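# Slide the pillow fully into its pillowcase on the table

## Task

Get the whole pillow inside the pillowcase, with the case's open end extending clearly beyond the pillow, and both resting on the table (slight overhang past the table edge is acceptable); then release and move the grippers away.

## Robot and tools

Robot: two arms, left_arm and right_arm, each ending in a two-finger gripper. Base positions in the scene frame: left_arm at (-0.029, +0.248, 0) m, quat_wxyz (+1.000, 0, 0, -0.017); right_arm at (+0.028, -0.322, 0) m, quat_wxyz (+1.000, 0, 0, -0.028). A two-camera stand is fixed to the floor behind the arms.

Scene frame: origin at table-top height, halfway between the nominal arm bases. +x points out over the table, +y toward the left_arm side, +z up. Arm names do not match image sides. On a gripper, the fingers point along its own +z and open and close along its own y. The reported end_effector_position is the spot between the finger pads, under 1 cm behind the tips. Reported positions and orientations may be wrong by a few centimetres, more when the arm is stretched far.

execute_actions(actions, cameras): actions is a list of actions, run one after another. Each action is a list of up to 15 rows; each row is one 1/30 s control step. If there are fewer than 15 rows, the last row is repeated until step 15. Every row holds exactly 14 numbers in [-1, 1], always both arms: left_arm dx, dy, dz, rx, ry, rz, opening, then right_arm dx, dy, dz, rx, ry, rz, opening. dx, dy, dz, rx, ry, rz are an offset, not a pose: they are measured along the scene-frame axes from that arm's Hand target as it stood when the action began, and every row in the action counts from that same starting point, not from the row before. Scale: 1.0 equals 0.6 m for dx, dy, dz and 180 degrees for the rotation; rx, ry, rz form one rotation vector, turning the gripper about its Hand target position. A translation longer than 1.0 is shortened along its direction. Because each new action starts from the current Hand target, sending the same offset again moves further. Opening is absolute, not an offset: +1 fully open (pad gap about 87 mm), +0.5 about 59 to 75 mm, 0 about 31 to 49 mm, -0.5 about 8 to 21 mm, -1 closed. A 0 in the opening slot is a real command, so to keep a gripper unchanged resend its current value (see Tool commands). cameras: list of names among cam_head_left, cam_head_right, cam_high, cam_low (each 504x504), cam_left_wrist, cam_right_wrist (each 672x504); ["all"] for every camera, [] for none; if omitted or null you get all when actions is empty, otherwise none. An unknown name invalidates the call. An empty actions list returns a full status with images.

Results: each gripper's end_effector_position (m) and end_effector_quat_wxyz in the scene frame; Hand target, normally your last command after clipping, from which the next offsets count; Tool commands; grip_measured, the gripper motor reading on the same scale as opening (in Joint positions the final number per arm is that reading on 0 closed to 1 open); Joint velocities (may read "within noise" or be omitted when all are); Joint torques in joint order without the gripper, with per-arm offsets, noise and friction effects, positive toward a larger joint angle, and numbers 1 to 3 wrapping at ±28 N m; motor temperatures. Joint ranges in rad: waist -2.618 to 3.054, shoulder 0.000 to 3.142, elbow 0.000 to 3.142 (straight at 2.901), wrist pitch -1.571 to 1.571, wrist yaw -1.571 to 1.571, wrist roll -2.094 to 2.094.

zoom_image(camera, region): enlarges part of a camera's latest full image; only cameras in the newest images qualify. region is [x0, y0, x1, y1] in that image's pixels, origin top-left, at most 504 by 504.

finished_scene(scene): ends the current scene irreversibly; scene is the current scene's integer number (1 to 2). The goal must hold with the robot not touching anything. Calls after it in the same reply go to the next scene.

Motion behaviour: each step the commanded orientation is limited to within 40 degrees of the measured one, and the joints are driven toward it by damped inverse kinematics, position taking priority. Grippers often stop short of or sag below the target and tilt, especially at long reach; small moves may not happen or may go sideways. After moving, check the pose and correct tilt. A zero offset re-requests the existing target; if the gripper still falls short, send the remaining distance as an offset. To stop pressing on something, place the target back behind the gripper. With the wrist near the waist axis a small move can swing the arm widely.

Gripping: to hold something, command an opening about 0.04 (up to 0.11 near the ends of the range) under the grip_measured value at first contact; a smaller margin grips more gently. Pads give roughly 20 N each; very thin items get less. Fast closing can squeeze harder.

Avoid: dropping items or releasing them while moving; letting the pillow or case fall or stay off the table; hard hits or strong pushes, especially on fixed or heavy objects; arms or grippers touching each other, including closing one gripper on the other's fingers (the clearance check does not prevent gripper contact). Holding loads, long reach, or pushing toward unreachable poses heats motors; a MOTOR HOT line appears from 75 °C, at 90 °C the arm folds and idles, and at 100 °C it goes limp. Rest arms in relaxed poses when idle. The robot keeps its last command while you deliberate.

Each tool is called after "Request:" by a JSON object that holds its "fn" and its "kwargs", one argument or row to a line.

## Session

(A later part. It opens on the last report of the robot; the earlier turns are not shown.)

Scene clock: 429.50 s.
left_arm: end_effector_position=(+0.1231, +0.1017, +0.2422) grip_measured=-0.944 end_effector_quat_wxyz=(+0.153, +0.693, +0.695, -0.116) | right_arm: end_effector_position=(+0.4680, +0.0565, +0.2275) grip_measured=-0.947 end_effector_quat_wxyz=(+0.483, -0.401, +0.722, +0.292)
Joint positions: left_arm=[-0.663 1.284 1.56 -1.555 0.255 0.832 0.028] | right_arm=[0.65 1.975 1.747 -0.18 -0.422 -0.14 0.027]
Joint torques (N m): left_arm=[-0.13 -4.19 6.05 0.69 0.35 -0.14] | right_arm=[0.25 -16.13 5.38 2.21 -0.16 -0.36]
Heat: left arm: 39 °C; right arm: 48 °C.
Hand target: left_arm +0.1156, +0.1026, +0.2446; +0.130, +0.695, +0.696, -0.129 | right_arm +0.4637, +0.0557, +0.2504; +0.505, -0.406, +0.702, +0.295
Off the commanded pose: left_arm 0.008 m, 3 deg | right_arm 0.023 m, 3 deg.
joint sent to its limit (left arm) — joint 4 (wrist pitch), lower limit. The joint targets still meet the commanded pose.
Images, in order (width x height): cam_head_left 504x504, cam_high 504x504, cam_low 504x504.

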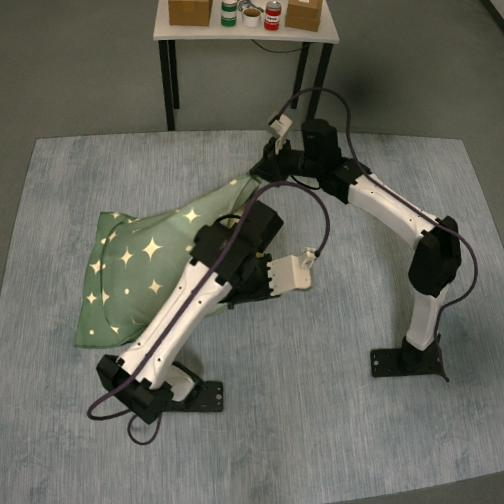

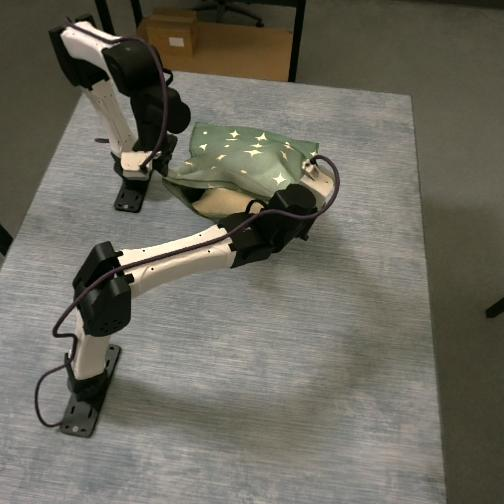

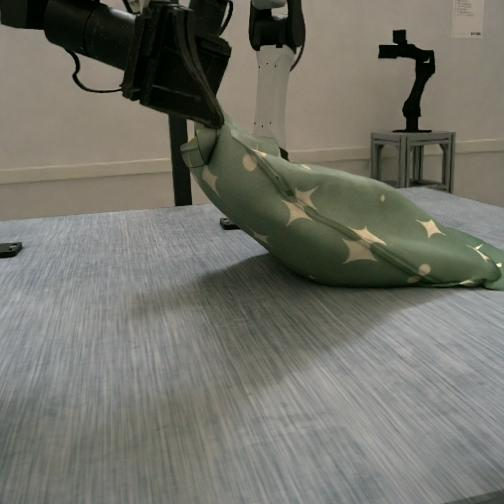

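Request:
{"fn": "execute_actions", "kwargs": {
  "actions": [
    [[-0.003,-0.05,-0.05,0,0,0,-1,0.006,-0.05,-0.05,-0.03,0.016,0,-1],[-0.006,-0.11,-0.1,0,0,0,-1,0.013,-0.11,-0.1,-0.058,0.033,0,-1]],
    [[-0.003,-0.05,-0.06,0,0,0,-1,0.006,-0.05,-0.06,-0.03,0.016,0,-1],[-0.006,-0.11,-0.119,0,0,0,-1,0.013,-0.11,-0.119,-0.058,0.033,0,-1]]
  ],
  "cameras": ["cam_high","cam_low","cam_head_left"]
}}

Request:
{"fn": "zoom_image", "kwargs": {
  "camera": "cam_high",
  "region": [140, 90, 350, 270]
}}

Scene clock: 450.43 s.
left_arm: end_effector_position=(+0.1082, -0.0258, +0.1134) grip_measured=-0.944 end_effector_quat_wxyz=(+0.126, +0.696, +0.695, -0.130) | right_arm: end_effector_position=(+0.4721, -0.0730, +0.1208) grip_measured=-0.947 end_effector_quat_wxyz=(+0.343, -0.457, +0.793, +0.213)
Joint positions: left_arm=[-1.032 1.534 1.235 -0.952 0.178 0.477 0.028] | right_arm=[0.435 2 1.653 -0.527 -0.495 -0.483 0.027]
Joint torques (N m): left_arm=[-0.47 -6.19 6.98 1.09 0.14 -0.15] | right_arm=[-0.54 -10.85 6.38 1.67 -0.09 -0.36]
Motor temperatures (°C): left_arm=[24 31 37 34 22 23 26] | right_arm=[23 50 44 38 24 23 29]
Heat: left arm: 37 °C; right arm: 50 °C.
Hand target: left_arm +0.1084, -0.0295, +0.1131; +0.130, +0.695, +0.696, -0.129 | right_arm +0.4792, -0.0763, +0.1190; +0.348, -0.459, +0.792, +0.203
Off the commanded pose: left_arm 0.004 m, 0 deg | right_arm 0.008 m, 1 deg.
Images, in order (width x height): cam_head_left 504x504, cam_high 504x504, cam_low 504x504.

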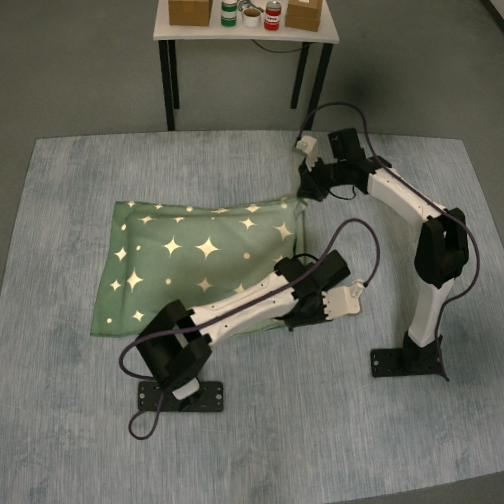

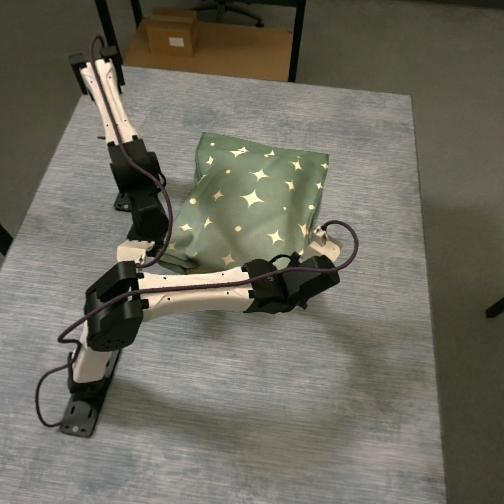

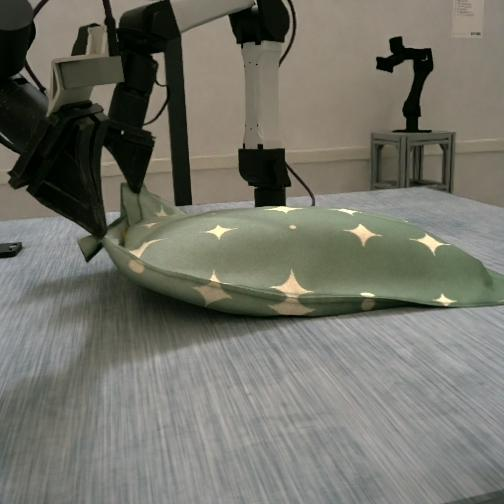

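Scaled by 2.400 from the camera's image (finer frame: 720x720).

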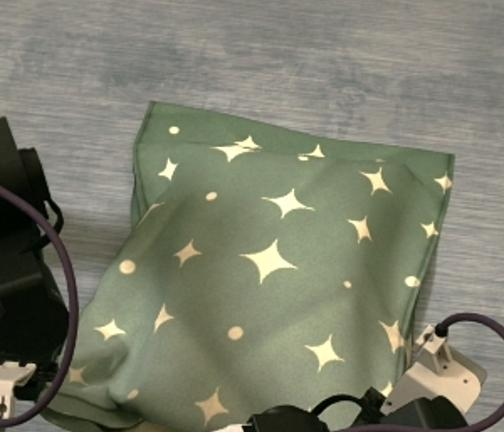

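Request:
{"fn": "execute_actions", "kwargs": {
  "actions": [
    [[0,-0.03,-0.05,0,0,0,-1,0.002,-0.03,-0.05,0,0,0,-1],[0,-0.06,-0.1,0,0,0,-1,0.005,-0.06,-0.1,0,0,0,-1]],
    [[0,-0.01,-0.03,0,0,0,-1,0.003,-0.01,-0.03,0,0,0,-1],[0,-0.015,-0.055,0,0,0,-1,0.005,-0.015,-0.06,0,0,0,-1]]
  ],
  "cameras": ["cam_low","cam_left_wrist","cam_high"]
}}

Scene clock: 466.43 s.
left_arm: end_effector_position=(+0.1089, -0.0727, +0.0231) grip_measured=-0.944 end_effector_quat_wxyz=(+0.128, +0.695, +0.695, -0.132) | right_arm: end_effector_position=(+0.4823, -0.1178, +0.0289) grip_measured=-0.947 end_effector_quat_wxyz=(+0.345, -0.457, +0.794, +0.206)
Joint positions: left_arm=[-1.098 1.766 1.115 -0.584 0.16 0.412 0.028] | right_arm=[0.333 2.079 1.399 -0.234 -0.545 -0.577 0.027]
Joint torques (N m): left_arm=[-0.35 -8.03 5.83 1.06 0.08 -0.12] | right_arm=[-0.62 -10.77 4.86 1.64 -0.29 -0.38]
Heat: left arm: 38 °C; right arm: 48 °C.
Hand target: left_arm +0.1084, -0.0745, +0.0201; +0.130, +0.695, +0.696, -0.129 | right_arm +0.4852, -0.1214, +0.0229; +0.348, -0.459, +0.792, +0.203
Off the commanded pose: left_arm 0.004 m, 0 deg | right_arm 0.008 m, 1 deg.
Images, in order (width x height): cam_high 504x504, cam_low 504x504, cam_left_wrist 672x504.

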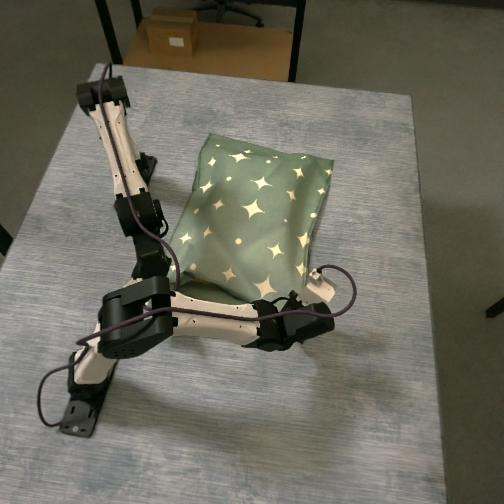

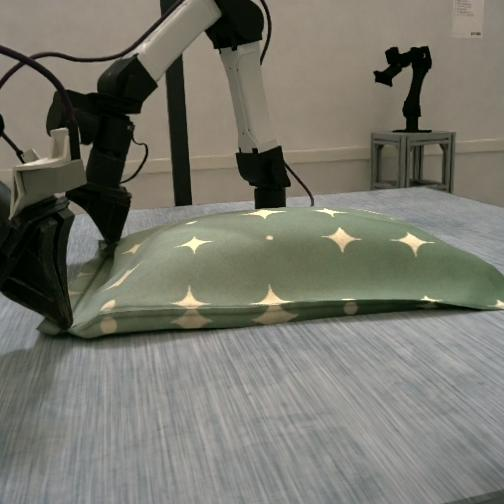

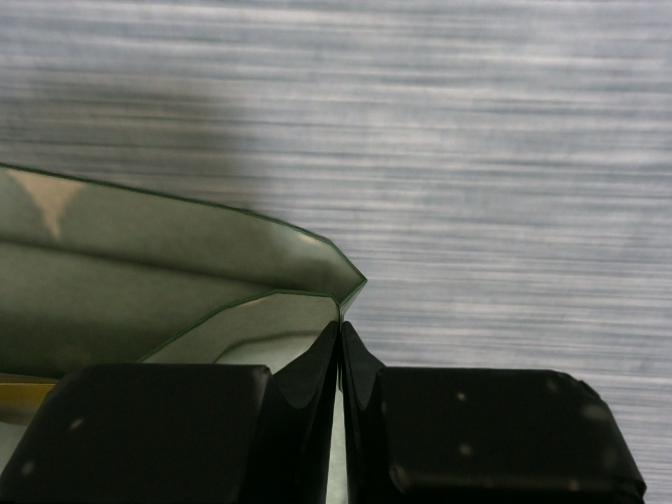

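Request:
{"fn": "zoom_image", "kwargs": {
  "camera": "cam_high",
  "region": [140, 220, 350, 350]
}}

Request:
{"fn": "zoom_image", "kwargs": {
  "camera": "cam_low",
  "region": [0, 200, 300, 380]
}}

Scaled by 2.400 from the camera's image (finer frame: 720x720).

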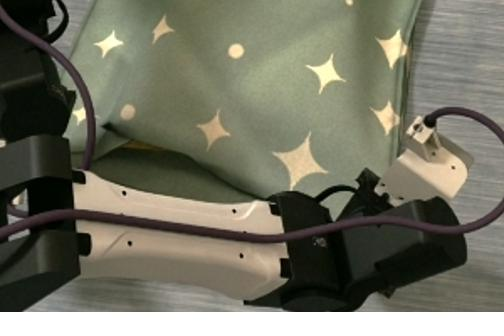

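Scaled by 1.680 from the camera's image (finer frame: 720x720).

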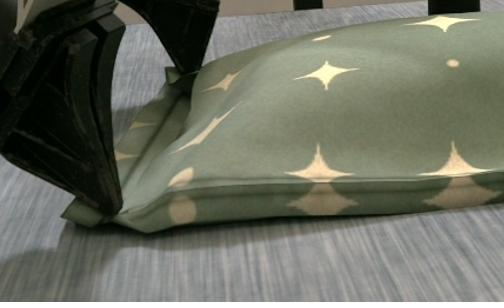

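Request:
{"fn": "execute_actions", "kwargs": {
  "actions": [
    [[-0.008,0,0.02,0,0,0,-1,0.012,0,0.02,0,0,0,-1],[-0.017,0,0.02,0,0,0,-1,0.025,0,0.02,0,0,0,-1]]
  ],
  "cameras": ["cam_right_wrist","cam_left_wrist","cam_head_left"]
}}

Scene clock: 511.57 s.
left_arm: end_effector_position=(+0.1002, -0.0736, +0.0226) grip_measured=-0.944 end_effector_quat_wxyz=(+0.124, +0.697, +0.695, -0.126) | right_arm: end_effector_position=(+0.4867, -0.1174, +0.0322) grip_measured=-0.947 end_effector_quat_wxyz=(+0.336, -0.457, +0.796, +0.211)
Joint positions: left_arm=[-1.128 1.766 1.115 -0.593 0.142 0.389 0.028] | right_arm=[0.328 2.103 1.461 -0.297 -0.555 -0.583 0.027]
Joint torques (N m): left_arm=[-0.27 -11.41 6.78 0.79 0.16 -0.17] | right_arm=[-1.13 -10.41 7.92 1.51 -0.28 -0.41]
Motor temperatures (°C): left_arm=[24 36 37 34 22 23 26] | right_arm=[23 45 41 38 24 23 29]
Heat: left arm: 37 °C; right arm: 45 °C.
Hand target: left_arm +0.0981, -0.0745, +0.0321; +0.130, +0.695, +0.695, -0.129 | right_arm +0.5002, -0.1214, +0.0349; +0.348, -0.459, +0.792, +0.203
Off the commanded pose: left_arm 0.010 m, 1 deg | right_arm 0.014 m, 2 deg.
Images, in order (width x height): cam_head_left 504x504, cam_left_wrist 672x504, cam_right_wrist 672x504.

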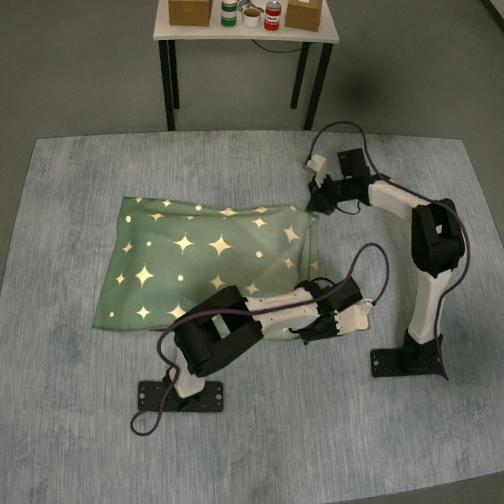

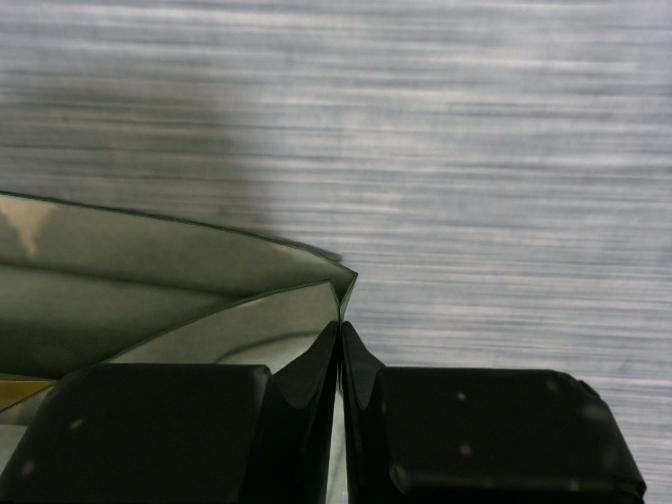

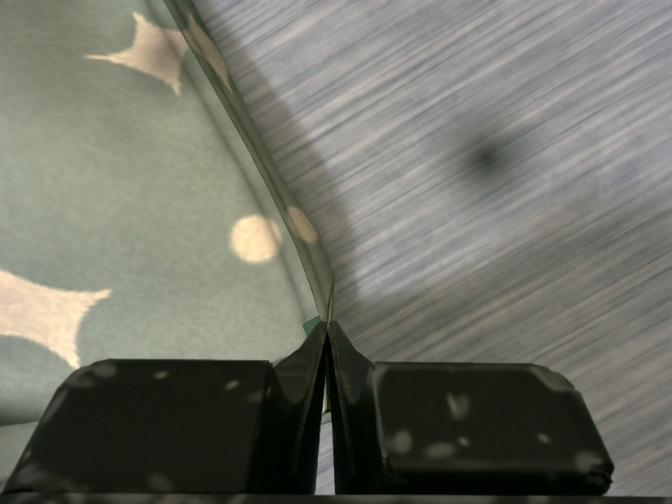

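Request:
{"fn": "execute_actions", "kwargs": {
  "actions": [
    [[0.008,0.02,0.09,0,0,0,-1,-0.025,0.02,0.09,0.036,-0.021,0,-1],[0.017,0.05,0.18,0,0,0,-1,-0.05,0.05,0.175,0.072,-0.042,0,-1]],
    [[0.005,0.05,0.09,0,0,0,-1,-0.01,0.045,0.09,0.036,-0.021,0,-1],[0.008,0.1,0.183,0,0,0,-1,-0.017,0.09,0.183,0.072,-0.042,0,-1]],
    [[0,0.075,0.085,0,0,0,-1,-0.005,0.07,0.085,0.036,-0.021,0,-1],[0,0.15,0.167,0,0,0,-1,-0.01,0.14,0.167,0.072,-0.042,0,-1]],
    [[0,0.1,0.07,0,0,0,-1,0,0.09,0.07,0.036,-0.021,0,-1],[0,0.2,0.133,0,0,0,-1,-0.005,0.18,0.133,0.072,-0.042,0,-1]],
    [[0,0.03,0.035,0,0,0,-1,0,0.03,0.035,0.012,-0.007,0,-1],[0,0.06,0.075,0,0,0,-1,0,0.06,0.075,0.024,-0.014,0,-1]]
  ],
  "cameras": ["cam_high","cam_low","cam_left_wrist"]
}}

Scene clock: 594.70 s.
left_arm: end_effector_position=(+0.1093, +0.2598, +0.4654) grip_measured=-0.944 end_effector_quat_wxyz=(+0.494, +0.529, +0.647, +0.241) | right_arm: end_effector_position=(+0.4458, +0.1939, +0.4538) grip_measured=-0.947 end_effector_quat_wxyz=(+0.702, -0.296, +0.495, +0.418)
Joint positions: left_arm=[-0.438 0.973 2.154 -1.599 -0.221 1.042 0.028] | right_arm=[0.877 2.234 2.346 0.241 -0.24 0.086 0.027]
Joint torques (N m): left_arm=[-0.14 4.03 3.86 2.23 -0.16 -0.07] | right_arm=[-0.09 -12.74 8.64 2.06 0.38 -0.25]
Motor temperatures (°C): left_arm=[24 43 38 32 22 23 27] | right_arm=[23 45 45 37 24 23 29]
Heat: left arm: 43 °C; right arm: 45 °C.
Hand target: left_arm +0.1132, +0.2615, +0.4749; +0.294, +0.650, +0.701, -0.010 | right_arm +0.4509, +0.1906, +0.4749; +0.721, -0.280, +0.479, +0.415
Off the commanded pose: left_arm 0.010 m, 50 deg; orientation clipped; orientation clipped at the end of an earlier action of this call | right_arm 0.022 m, 3 deg.
shoulder posture changed (left arm): the wrist came as close to joint 1's axis as it can, and the arm is now in the other of its two shoulder postures.
joint read past its limit (left arm) — joint 4 (wrist pitch), lower limit.
joint sent to its limit (left arm) — joint 4 (wrist pitch), lower limit. The joint targets are off in orientation, not in position.

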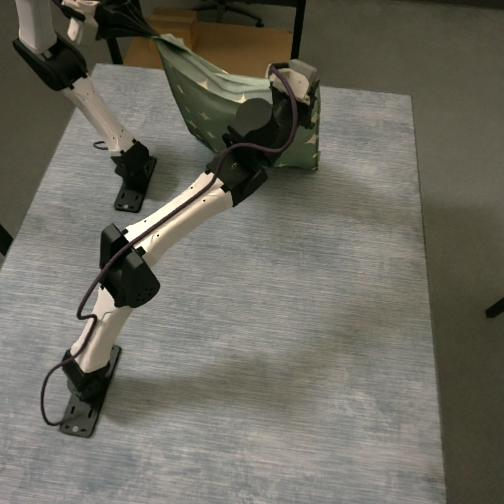

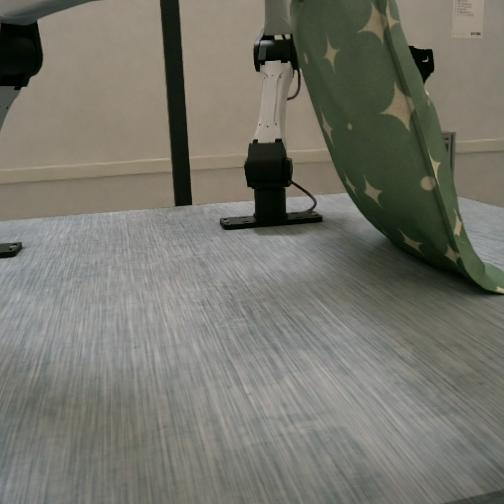

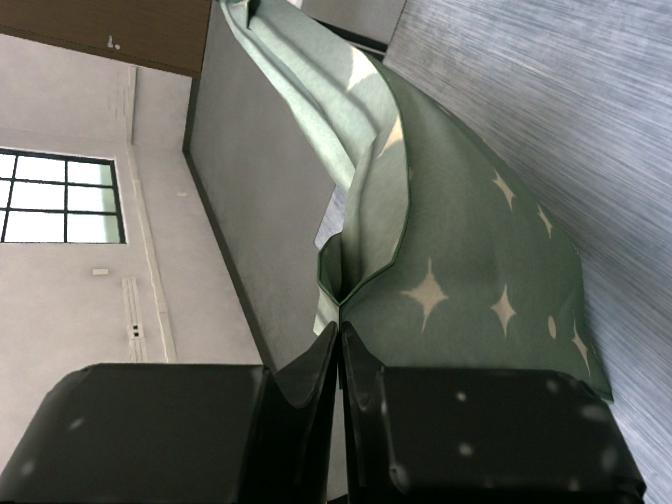

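Request:
{"fn": "execute_actions", "kwargs": {
  "actions": [
    [[0,0.02,-0.04,0,0,0,-1,0,0.02,-0.04,0,0,0,-1],[0,0.04,-0.08,0,0,0,-1,0,0.04,-0.08,0,0,0,-1],[0,0.04,-0.08,0,0,0,-1,0,0.04,-0.08,0,0,0,-1],[0,0.04,-0.08,0,0,0,-1,0,0.04,-0.08,0,0,0,-1],[0,0.04,-0.08,0,0,0,-1,0,0.04,-0.08,0,0,0,-1],[0,0.04,-0.08,0,0,0,-1,0,0.04,-0.08,0,0,0,-1],[0,0.04,-0.08,0,0,0,-1,0,0.04,-0.08,0,0,0,-1],[0,0.04,0,0,0,0,-1,0,0.04,0,0,0,0,-1]],
    [[0,0,-0.04,0,0,0,-1,0,0,-0.04,0,0,0,-1],[0,0,-0.08,0,0,0,-1,0,0,-0.08,0,0,0,-1],[0,0,-0.08,0,0,0,-1,0,0,-0.08,0,0,0,-1],[0,0,-0.08,0,0,0,-1,0,0,-0.08,0,0,0,-1],[0,0,-0.08,0,0,0,-1,0,0,-0.08,0,0,0,-1],[0,0,-0.08,0,0,0,-1,0,0,-0.08,0,0,0,-1],[0,0,-0.08,0,0,0,-1,0,0,-0.08,0,0,0,-1],[0,0,0,0,0,0,-1,0,0,0,0,0,0,-1]],
    [[0,0,-0.04,0,0,0,-1,0,0,-0.04,0,0,0,-1],[0,0,-0.08,0,0,0,-1,0,0,-0.08,0,0,0,-1],[0,0,-0.08,0,0,0,-1,0,0,-0.08,0,0,0,-1],[0,0,-0.08,0,0,0,-1,0,0,-0.08,0,0,0,-1],[0,0,-0.08,0,0,0,-1,0,0,-0.08,0,0,0,-1],[0,0,-0.08,0,0,0,-1,0,0,-0.08,0,0,0,-1],[0,0,-0.08,0,0,0,-1,0,0,-0.08,0,0,0,-1],[0,0,0,0,0,0,-1,0,0,0,0,0,0,-1]],
    [[0,0,-0.04,0,0,0,-1,0,0,-0.04,0,0,0,-1],[0,0,-0.08,0,0,0,-1,0,0,-0.08,0,0,0,-1],[0,0,-0.08,0,0,0,-1,0,0,-0.08,0,0,0,-1],[0,0,-0.08,0,0,0,-1,0,0,-0.08,0,0,0,-1],[0,0,-0.08,0,0,0,-1,0,0,-0.08,0,0,0,-1],[0,0,-0.08,0,0,0,-1,0,0,-0.08,0,0,0,-1],[0,0,-0.08,0,0,0,-1,0,0,-0.08,0,0,0,-1],[0,0,0,0,0,0,-1,0,0,0,0,0,0,-1]]
  ],
  "cameras": ["cam_high","cam_low","cam_left_wrist"]
}}

Scene clock: 623.77 s.
left_arm: end_effector_position=(+0.1098, +0.2860, +0.4651) grip_measured=-0.944 end_effector_quat_wxyz=(+0.431, +0.519, +0.666, +0.319) | right_arm: end_effector_position=(+0.4455, +0.2123, +0.4520) grip_measured=-0.947 end_effector_quat_wxyz=(+0.702, -0.293, +0.497, +0.417)
Joint positions: left_arm=[-0.083 0.981 2.139 -1.599 -0.084 1.261 0.028] | right_arm=[0.904 2.33 2.506 0.172 -0.206 0.078 0.026]
Joint torques (N m): left_arm=[-0.29 3.69 4.21 2.24 0.07 -0.04] | right_arm=[0.34 -13.56 8.29 2.12 0.32 -0.3]
Motor temperatures (°C): left_arm=[24 37 37 37 22 23 27] | right_arm=[23 45 45 39 24 23 29]
Heat: left arm: 37 °C; right arm: 45 °C.
Hand target: left_arm +0.1133, +0.2855, +0.4749; +0.309, +0.641, +0.703, +0.020 (not the last commanded pose) | right_arm +0.4509, +0.2147, +0.4748; +0.721, -0.280, +0.479, +0.415
Off the commanded pose: left_arm 0.010 m, 41 deg; orientation clipped at the end of an earlier action of this call | right_arm 0.024 m, 3 deg.
joint read past its limit (left arm) — joint 4 (wrist pitch), lower limit.
joint sent to its limit (left arm) — joint 4 (wrist pitch), lower limit. The joint targets are off in orientation, not in position.

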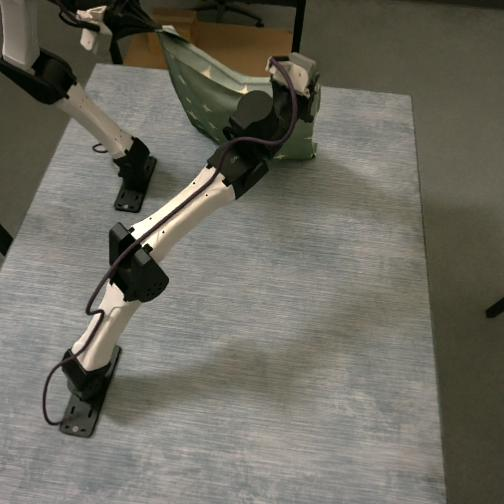

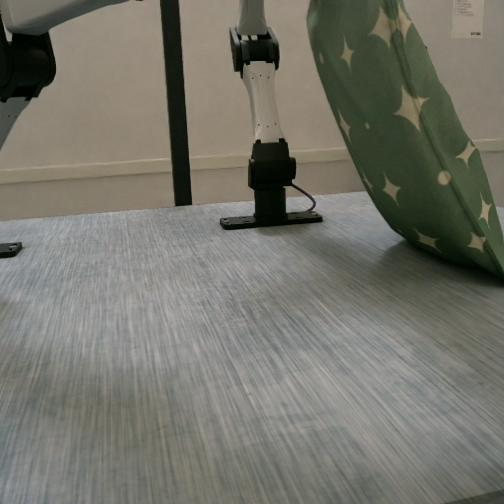

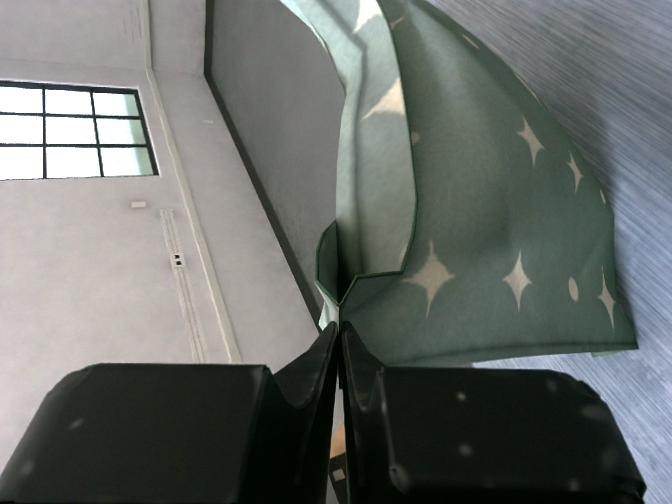

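Request:
{"fn": "execute_actions", "kwargs": {
  "actions": [
    [[0,-0.08,-0.05,0,0,0,-1,0.008,-0.08,-0.05,-0.036,0.021,0,-1],[0,-0.16,-0.1,0,0,0,-1,0.013,-0.16,-0.1,-0.072,0.042,0,-1],[0,-0.233,-0.158,0,0,0,-1,0.017,-0.233,-0.158,-0.072,0.042,0,-1]],
    [[-0.003,-0.08,-0.08,0.004,0.035,-0.014,-1,0.008,-0.08,-0.08,-0.036,0.021,0,-1],[-0.004,-0.167,-0.183,0.008,0.07,-0.027,-1,0.017,-0.167,-0.183,-0.072,0.042,0,-1]],
    [[-0.003,-0.06,-0.1,0.004,0.035,-0.014,-1,0.008,-0.06,-0.1,-0.036,0.021,0,-1],[-0.004,-0.117,-0.2,0.008,0.07,-0.027,-1,0.017,-0.117,-0.2,-0.072,0.042,0,-1]]
  ],
  "cameras": ["cam_high","cam_low","cam_left_wrist"]
}}

Request:
{"fn": "zoom_image", "kwargs": {
  "camera": "cam_high",
  "region": [140, 90, 350, 330]
}}

Scene clock: 649.07 s.
left_arm: end_effector_position=(+0.1113, -0.0185, +0.1472) grip_measured=-0.944 end_effector_quat_wxyz=(+0.126, +0.695, +0.698, -0.118) | right_arm: end_effector_position=(+0.4762, -0.0942, +0.1449) grip_measured=-0.947 end_effector_quat_wxyz=(+0.470, -0.412, +0.727, +0.283)
Joint positions: left_arm=[-1.025 1.525 1.362 -1.098 0.156 0.482 0.028] | right_arm=[0.316 1.833 1.284 -0.004 -0.716 -0.358 0.026]
Joint torques (N m): left_arm=[-0.4 -7.06 7.17 1 0.24 -0.09] | right_arm=[-0.43 -10.06 6.6 1.97 -0.28 -0.4]
Heat: left arm: 38 °C; right arm: 47 °C.
Hand target: left_arm +0.1085, -0.0247, +0.1504; +0.133, +0.694, +0.696, -0.129 | right_arm +0.4816, -0.0956, +0.1502; +0.481, -0.417, +0.719, +0.279
Off the commanded pose: left_arm 0.008 m, 2 deg | right_arm 0.008 m, 2 deg.
shoulder posture changed (left arm): the wrist came as close to joint 1's axis as it can, and the arm is now in the other of its two shoulder postures.

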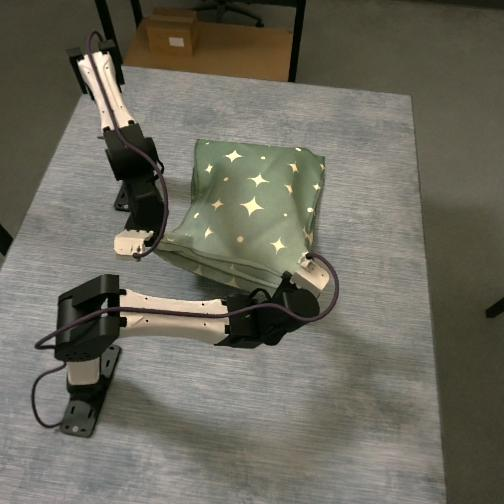

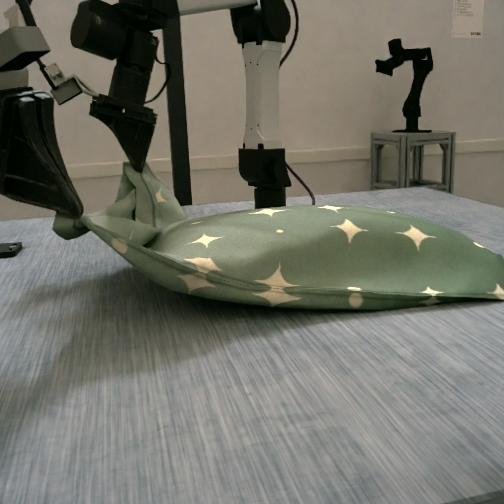

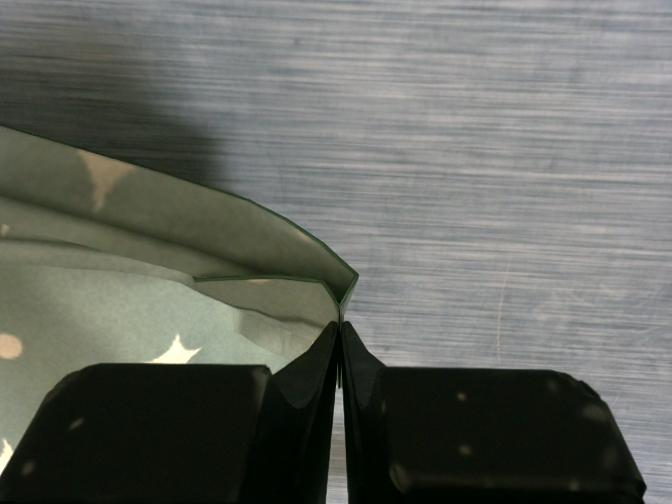

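Scaled by 2.100 from the camera's image (finer frame: 720x720).

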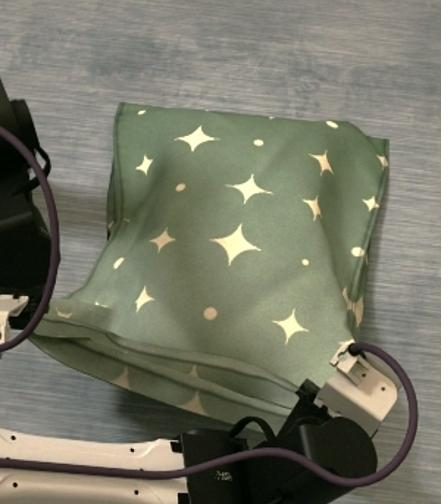

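Request:
{"fn": "execute_actions", "kwargs": {
  "actions": [
    [[-0.004,-0.03,-0.08,0,0,0,-1,0.008,-0.03,-0.08,-0.018,0.01,0,-1],[-0.008,-0.06,-0.16,0,0,0,-1,0.017,-0.06,-0.16,-0.036,0.021,0,-1]],
    [[0,-0.01,-0.025,0,0,0,-1,0.005,-0.01,-0.025,0,0,0,-1],[0,-0.02,-0.05,0,0,0,-1,0.01,-0.02,-0.05,0,0,0,-1]]
  ],
  "cameras": ["cam_high","cam_low","cam_left_wrist","cam_head_left"]
}}

Request:
{"fn": "zoom_image", "kwargs": {
  "camera": "cam_high",
  "region": [140, 90, 350, 330]
}}

Scene clock: 658.57 s.
left_arm: end_effector_position=(+0.1068, -0.0723, +0.0280) grip_measured=-0.944 end_effector_quat_wxyz=(+0.137, +0.694, +0.695, -0.129) | right_arm: end_effector_position=(+0.4897, -0.1359, +0.0276) grip_measured=-0.947 end_effector_quat_wxyz=(+0.423, -0.434, +0.751, +0.263)
Joint positions: left_arm=[-1.11 1.742 1.104 -0.582 0.144 0.401 0.028] | right_arm=[0.228 2.068 1.226 0.084 -0.749 -0.54 0.026]
Joint torques (N m): left_arm=[-0.51 -7.8 5.79 1.04 0.15 -0.16] | right_arm=[-1.28 -10.18 5.31 1.79 -0.24 -0.41]
Heat: left arm: 37 °C; right arm: 47 °C.
Hand target: left_arm +0.1036, -0.0728, +0.0244; +0.133, +0.694, +0.696, -0.129 | right_arm +0.4978, -0.1436, +0.0242; +0.433, -0.434, +0.749, +0.251
Off the commanded pose: left_arm 0.005 m, 0 deg | right_arm 0.012 m, 2 deg.
Images, in order (width x height): cam_head_left 504x504, cam_high 504x504, cam_low 504x504, cam_left_wrist 672x504.

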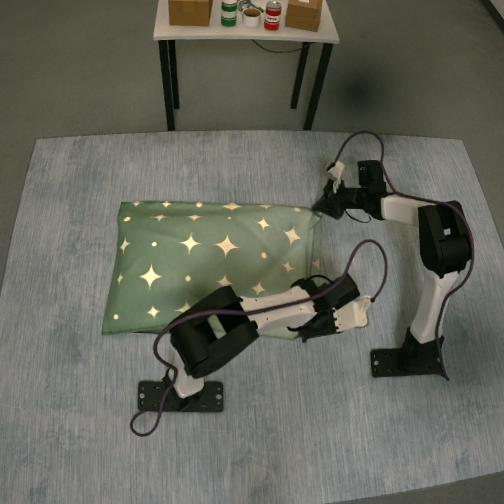

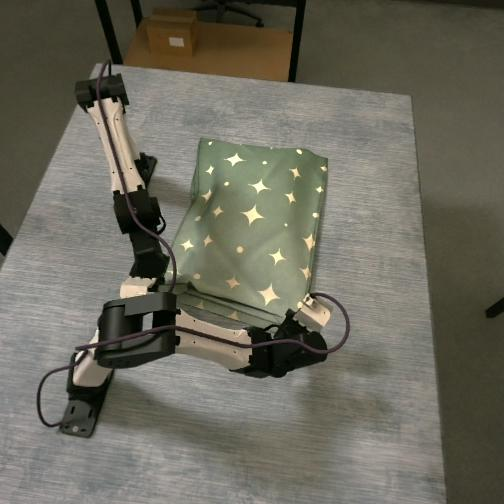

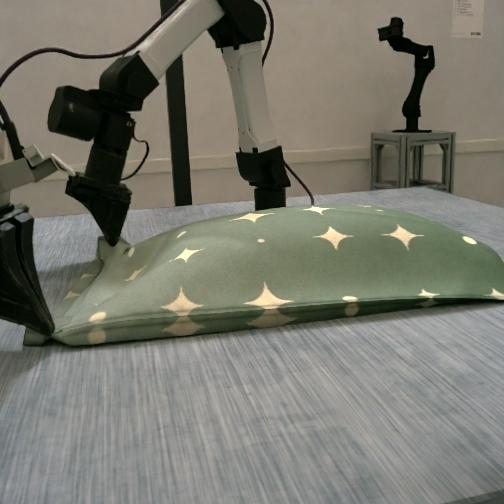

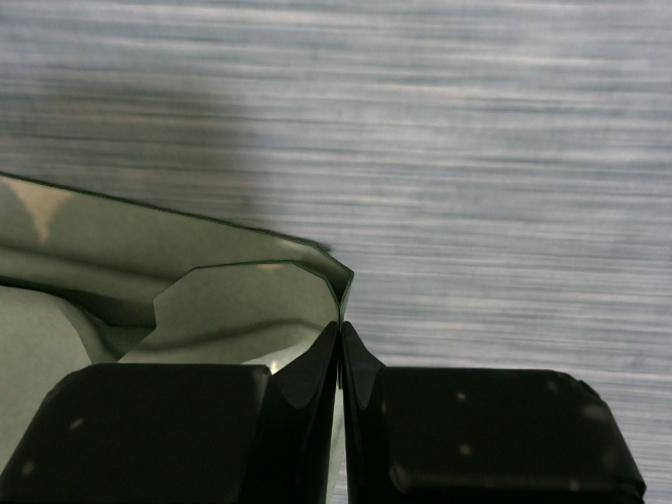

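Scaled by 2.100 from the camera's image (finer frame: 720x720).

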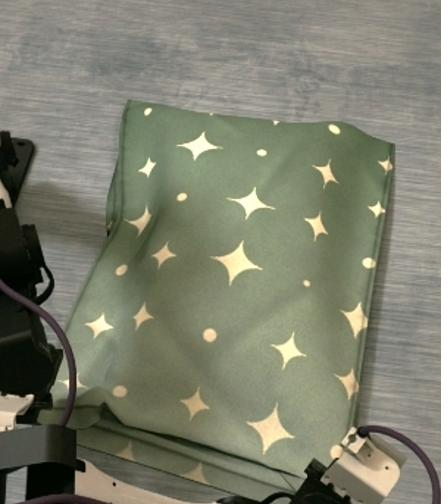

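Request:
{"fn": "zoom_image", "kwargs": {
  "camera": "cam_left_wrist",
  "region": [0, 150, 360, 400]
}}

Request:
{"fn": "zoom_image", "kwargs": {
  "camera": "cam_high",
  "region": [160, 260, 310, 350]
}}

Scaled by 1.400 from the camera's image (finer frame: 960x720).

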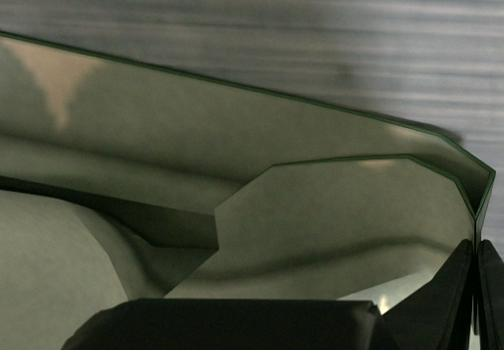

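Scaled by 3.360 from the camera's image (finer frame: 720x720).

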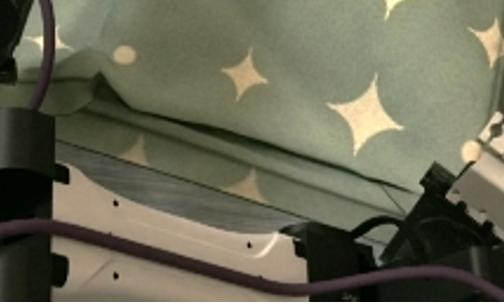

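Request:
{"fn": "execute_actions", "kwargs": {
  "actions": [
    [[0,0,0.08,0,0,0,-1,0,0,0.08,0.015,-0.008,0,-1],[0,-0.01,0.16,0,0,0,-1,0,-0.01,0.16,0.03,-0.016,0,-1]],
    [[0,-0.03,0.02,0,0,0,-1,0,-0.03,0.02,0,0,0,-1],[0,-0.065,0.02,0,0,0,-1,0,-0.065,0.02,0,0,0,-1]]
  ],
  "cameras": ["cam_high","cam_low","cam_left_wrist"]
}}

Request:
{"fn": "zoom_image", "kwargs": {
  "camera": "cam_high",
  "region": [140, 120, 350, 360]
}}

Scene clock: 708.90 s.
left_arm: end_effector_position=(+0.1061, -0.1134, +0.1286) grip_measured=-0.944 end_effector_quat_wxyz=(+0.135, +0.696, +0.694, -0.126) | right_arm: end_effector_position=(+0.4879, -0.1864, +0.1033) grip_measured=-0.947 end_effector_quat_wxyz=(+0.442, -0.406, +0.745, +0.291)
Joint positions: left_arm=[-1.161 1.815 1.603 -1.007 0.121 0.356 0.028] | right_arm=[0.082 1.92 1.309 -0.171 -0.896 -0.577 0.026]
Joint torques (N m): left_arm=[-0.32 -8.57 9.14 0.81 0.17 -0.16] | right_arm=[-0.51 -14.48 7.97 1.47 -0.45 -0.42]
Heat: left arm: 37 °C; right arm: 46 °C.
Hand target: left_arm +0.1037, -0.1177, +0.1325; +0.133, +0.694, +0.696, -0.129 | right_arm +0.4977, -0.1885, +0.1321; +0.471, -0.420, +0.725, +0.275
Off the commanded pose: left_arm 0.006 m, 1 deg | right_arm 0.031 m, 5 deg.

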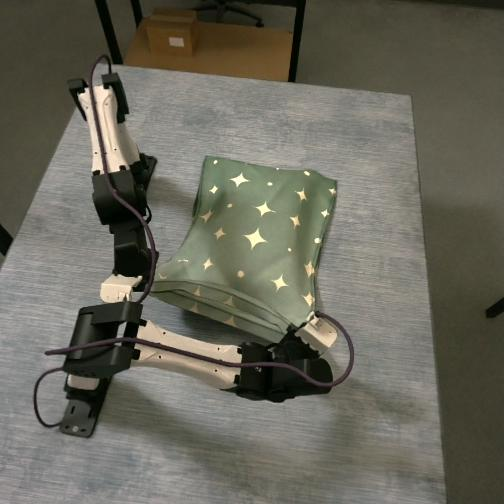

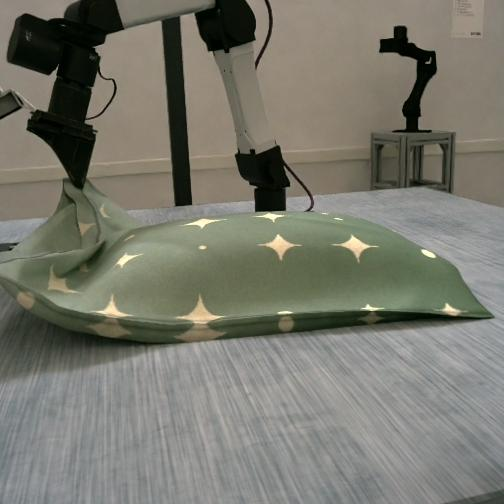

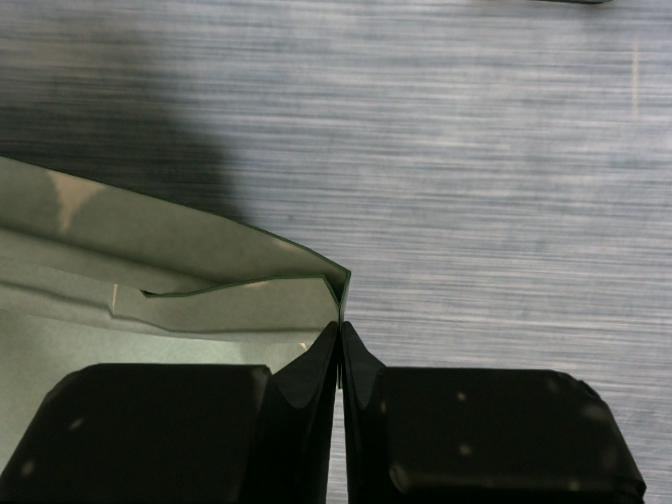

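Scaled by 2.100 from the camera's image (finer frame: 720x720).

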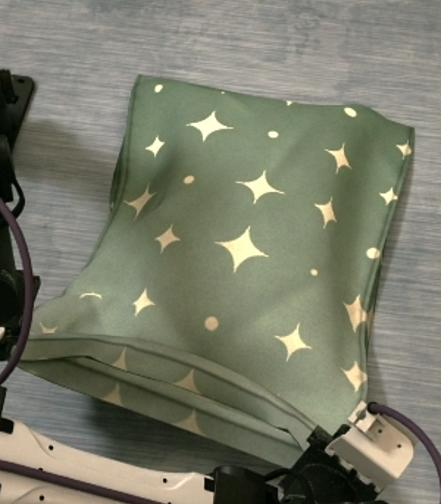

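Request:
{"fn": "execute_actions", "kwargs": {
  "actions": [
    [[-0.01,-0.01,0,0,0,0,-1,0.015,-0.01,0,0,0,0,-1],[-0.02,-0.02,-0.04,0,0,0,-1,0.03,-0.02,-0.04,0,0,0,-1],[-0.02,-0.03,-0.09,0,0,0,-1,0.03,-0.03,-0.09,0,0,0,-1]],
    [[0,-0.01,-0.05,0,0,0,-1,0,-0.01,-0.05,0,0,0,-1],[0,-0.02,-0.09,0,0,0,-1,0,-0.02,-0.09,0,0,0,-1]]
  ],
  "cameras": ["cam_high","cam_left_wrist","cam_right_wrist"]
}}

Request:
{"fn": "zoom_image", "kwargs": {
  "camera": "cam_high",
  "region": [140, 250, 350, 380]
}}

Scene clock: 740.80 s.
left_arm: end_effector_position=(+0.1040, -0.1480, +0.0267) grip_measured=-0.944 end_effector_quat_wxyz=(+0.148, +0.693, +0.695, -0.120) | right_arm: end_effector_position=(+0.5032, -0.2107, +0.0236) grip_measured=-0.947 end_effector_quat_wxyz=(+0.449, -0.412, +0.734, +0.300)
Joint positions: left_arm=[-1.208 1.977 1.404 -0.623 0.082 0.309 0.028] | right_arm=[0.013 2.131 1.265 0.032 -0.975 -0.662 0.026]
Joint torques (N m): left_arm=[-1.1 -10.74 6.3 0.87 0.32 -0.24] | right_arm=[-0.85 -11.17 4.93 2 -0.2 -0.44]
Heat: left arm: 40 °C; right arm: 46 °C.
Hand target: left_arm +0.0917, -0.1476, +0.0244; +0.133, +0.694, +0.696, -0.129 | right_arm +0.5158, -0.2186, +0.0242; +0.471, -0.420, +0.725, +0.275
Off the commanded pose: left_arm 0.013 m, 2 deg | right_arm 0.015 m, 4 deg.

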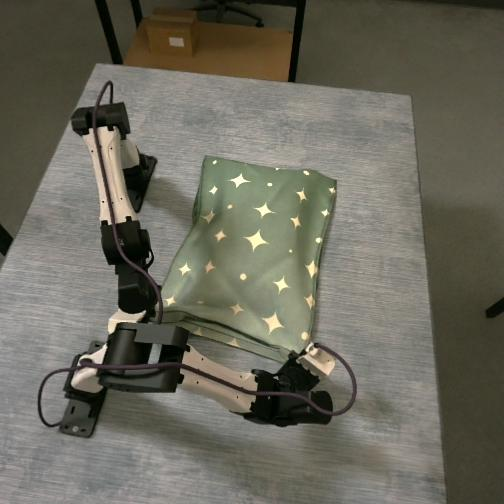

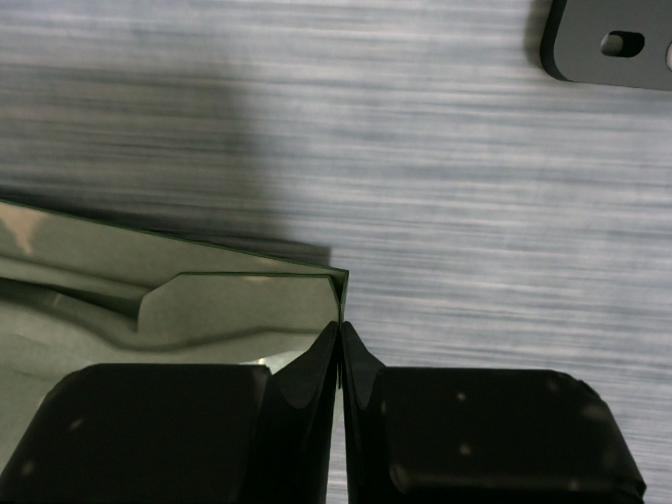

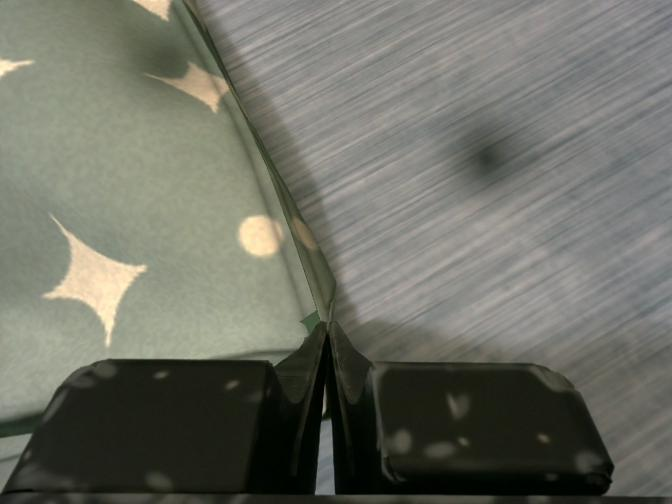

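Scaled by 2.400 from the camera's image (finer frame: 720x720).

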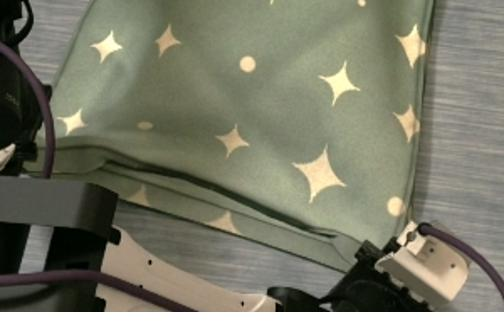

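Request:
{"fn": "execute_actions", "kwargs": {
  "actions": [
    [[-0.01,0,0.03,0,0,0,-1,0.01,0,0.03,0,0,0,-1],[-0.02,0,0.03,0,0,0,-1,0.025,0,0.03,0,0,0,-1],[-0.035,0,0.03,0,0,0,-1,0.04,0,0.03,0,0,0,-1]]
  ],
  "cameras": ["cam_high","cam_low","cam_left_wrist","cam_right_wrist"]
}}

Request:
{"fn": "zoom_image", "kwargs": {
  "camera": "cam_high",
  "region": [140, 250, 350, 380]
}}

Scene clock: 773.50 s.
left_arm: end_effector_position=(+0.0944, -0.1479, +0.0267) grip_measured=-0.944 end_effector_quat_wxyz=(+0.152, +0.691, +0.699, -0.101) | right_arm: end_effector_position=(+0.5078, -0.2085, +0.0315) grip_measured=-0.947 end_effector_quat_wxyz=(+0.432, -0.402, +0.741, +0.321)
Joint positions: left_arm=[-1.248 1.975 1.404 -0.634 0.031 0.272 0.028] | right_arm=[0.013 2.154 1.354 -0.082 -0.994 -0.653 0.026]
Joint torques (N m): left_arm=[-1.95 -14.8 7.31 0.48 0.59 -0.28] | right_arm=[-0.73 -10.89 8.64 2.13 0.01 -0.45]
Motor temperatures (°C): left_arm=[24 42 40 32 22 23 27] | right_arm=[23 46 43 39 24 23 29]
Heat: left arm: 42 °C; right arm: 46 °C.
Hand target: left_arm +0.0707, -0.1477, +0.0424; +0.133, +0.694, +0.696, -0.129 | right_arm +0.5398, -0.2186, +0.0422; +0.471, -0.420, +0.725, +0.275
Off the commanded pose: left_arm 0.028 m, 4 deg | right_arm 0.035 m, 7 deg.

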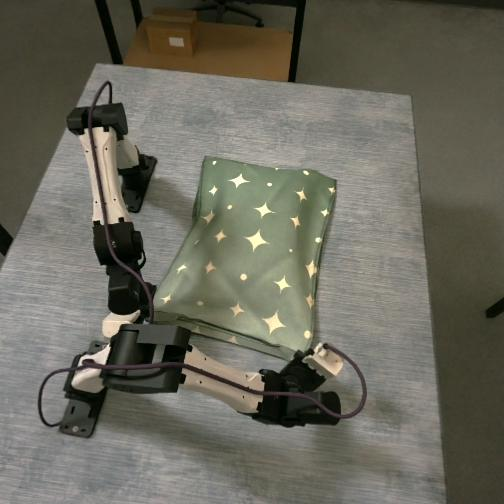

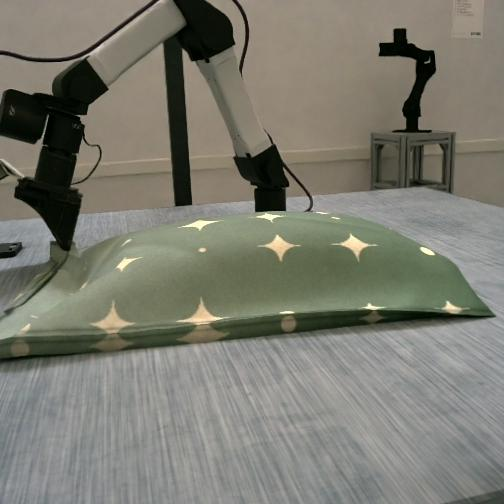

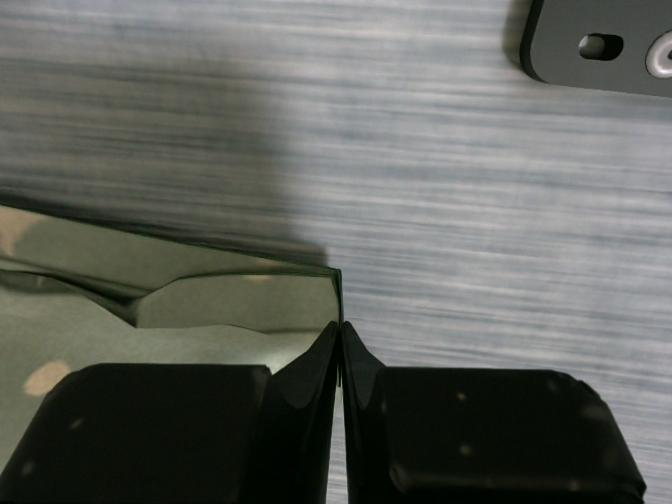

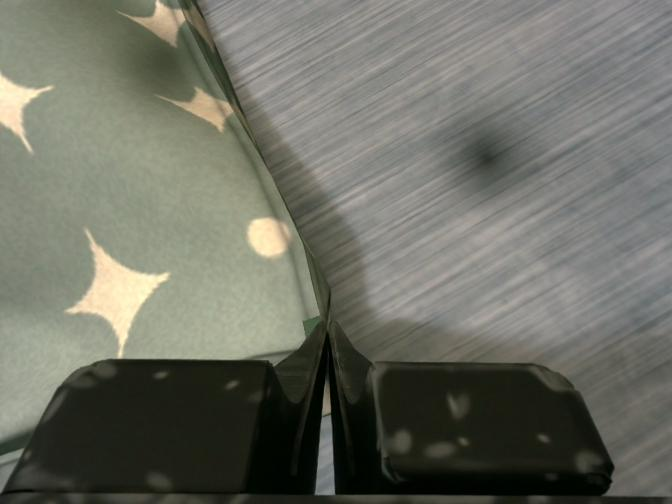

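Scaled by 2.400 from the camera's image (finer frame: 720x720).

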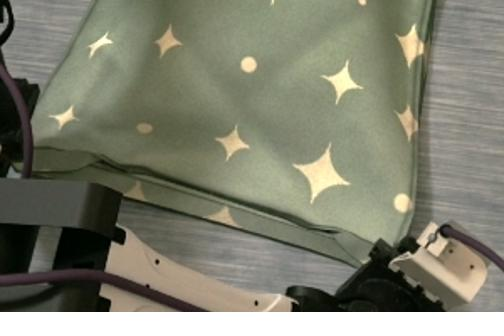

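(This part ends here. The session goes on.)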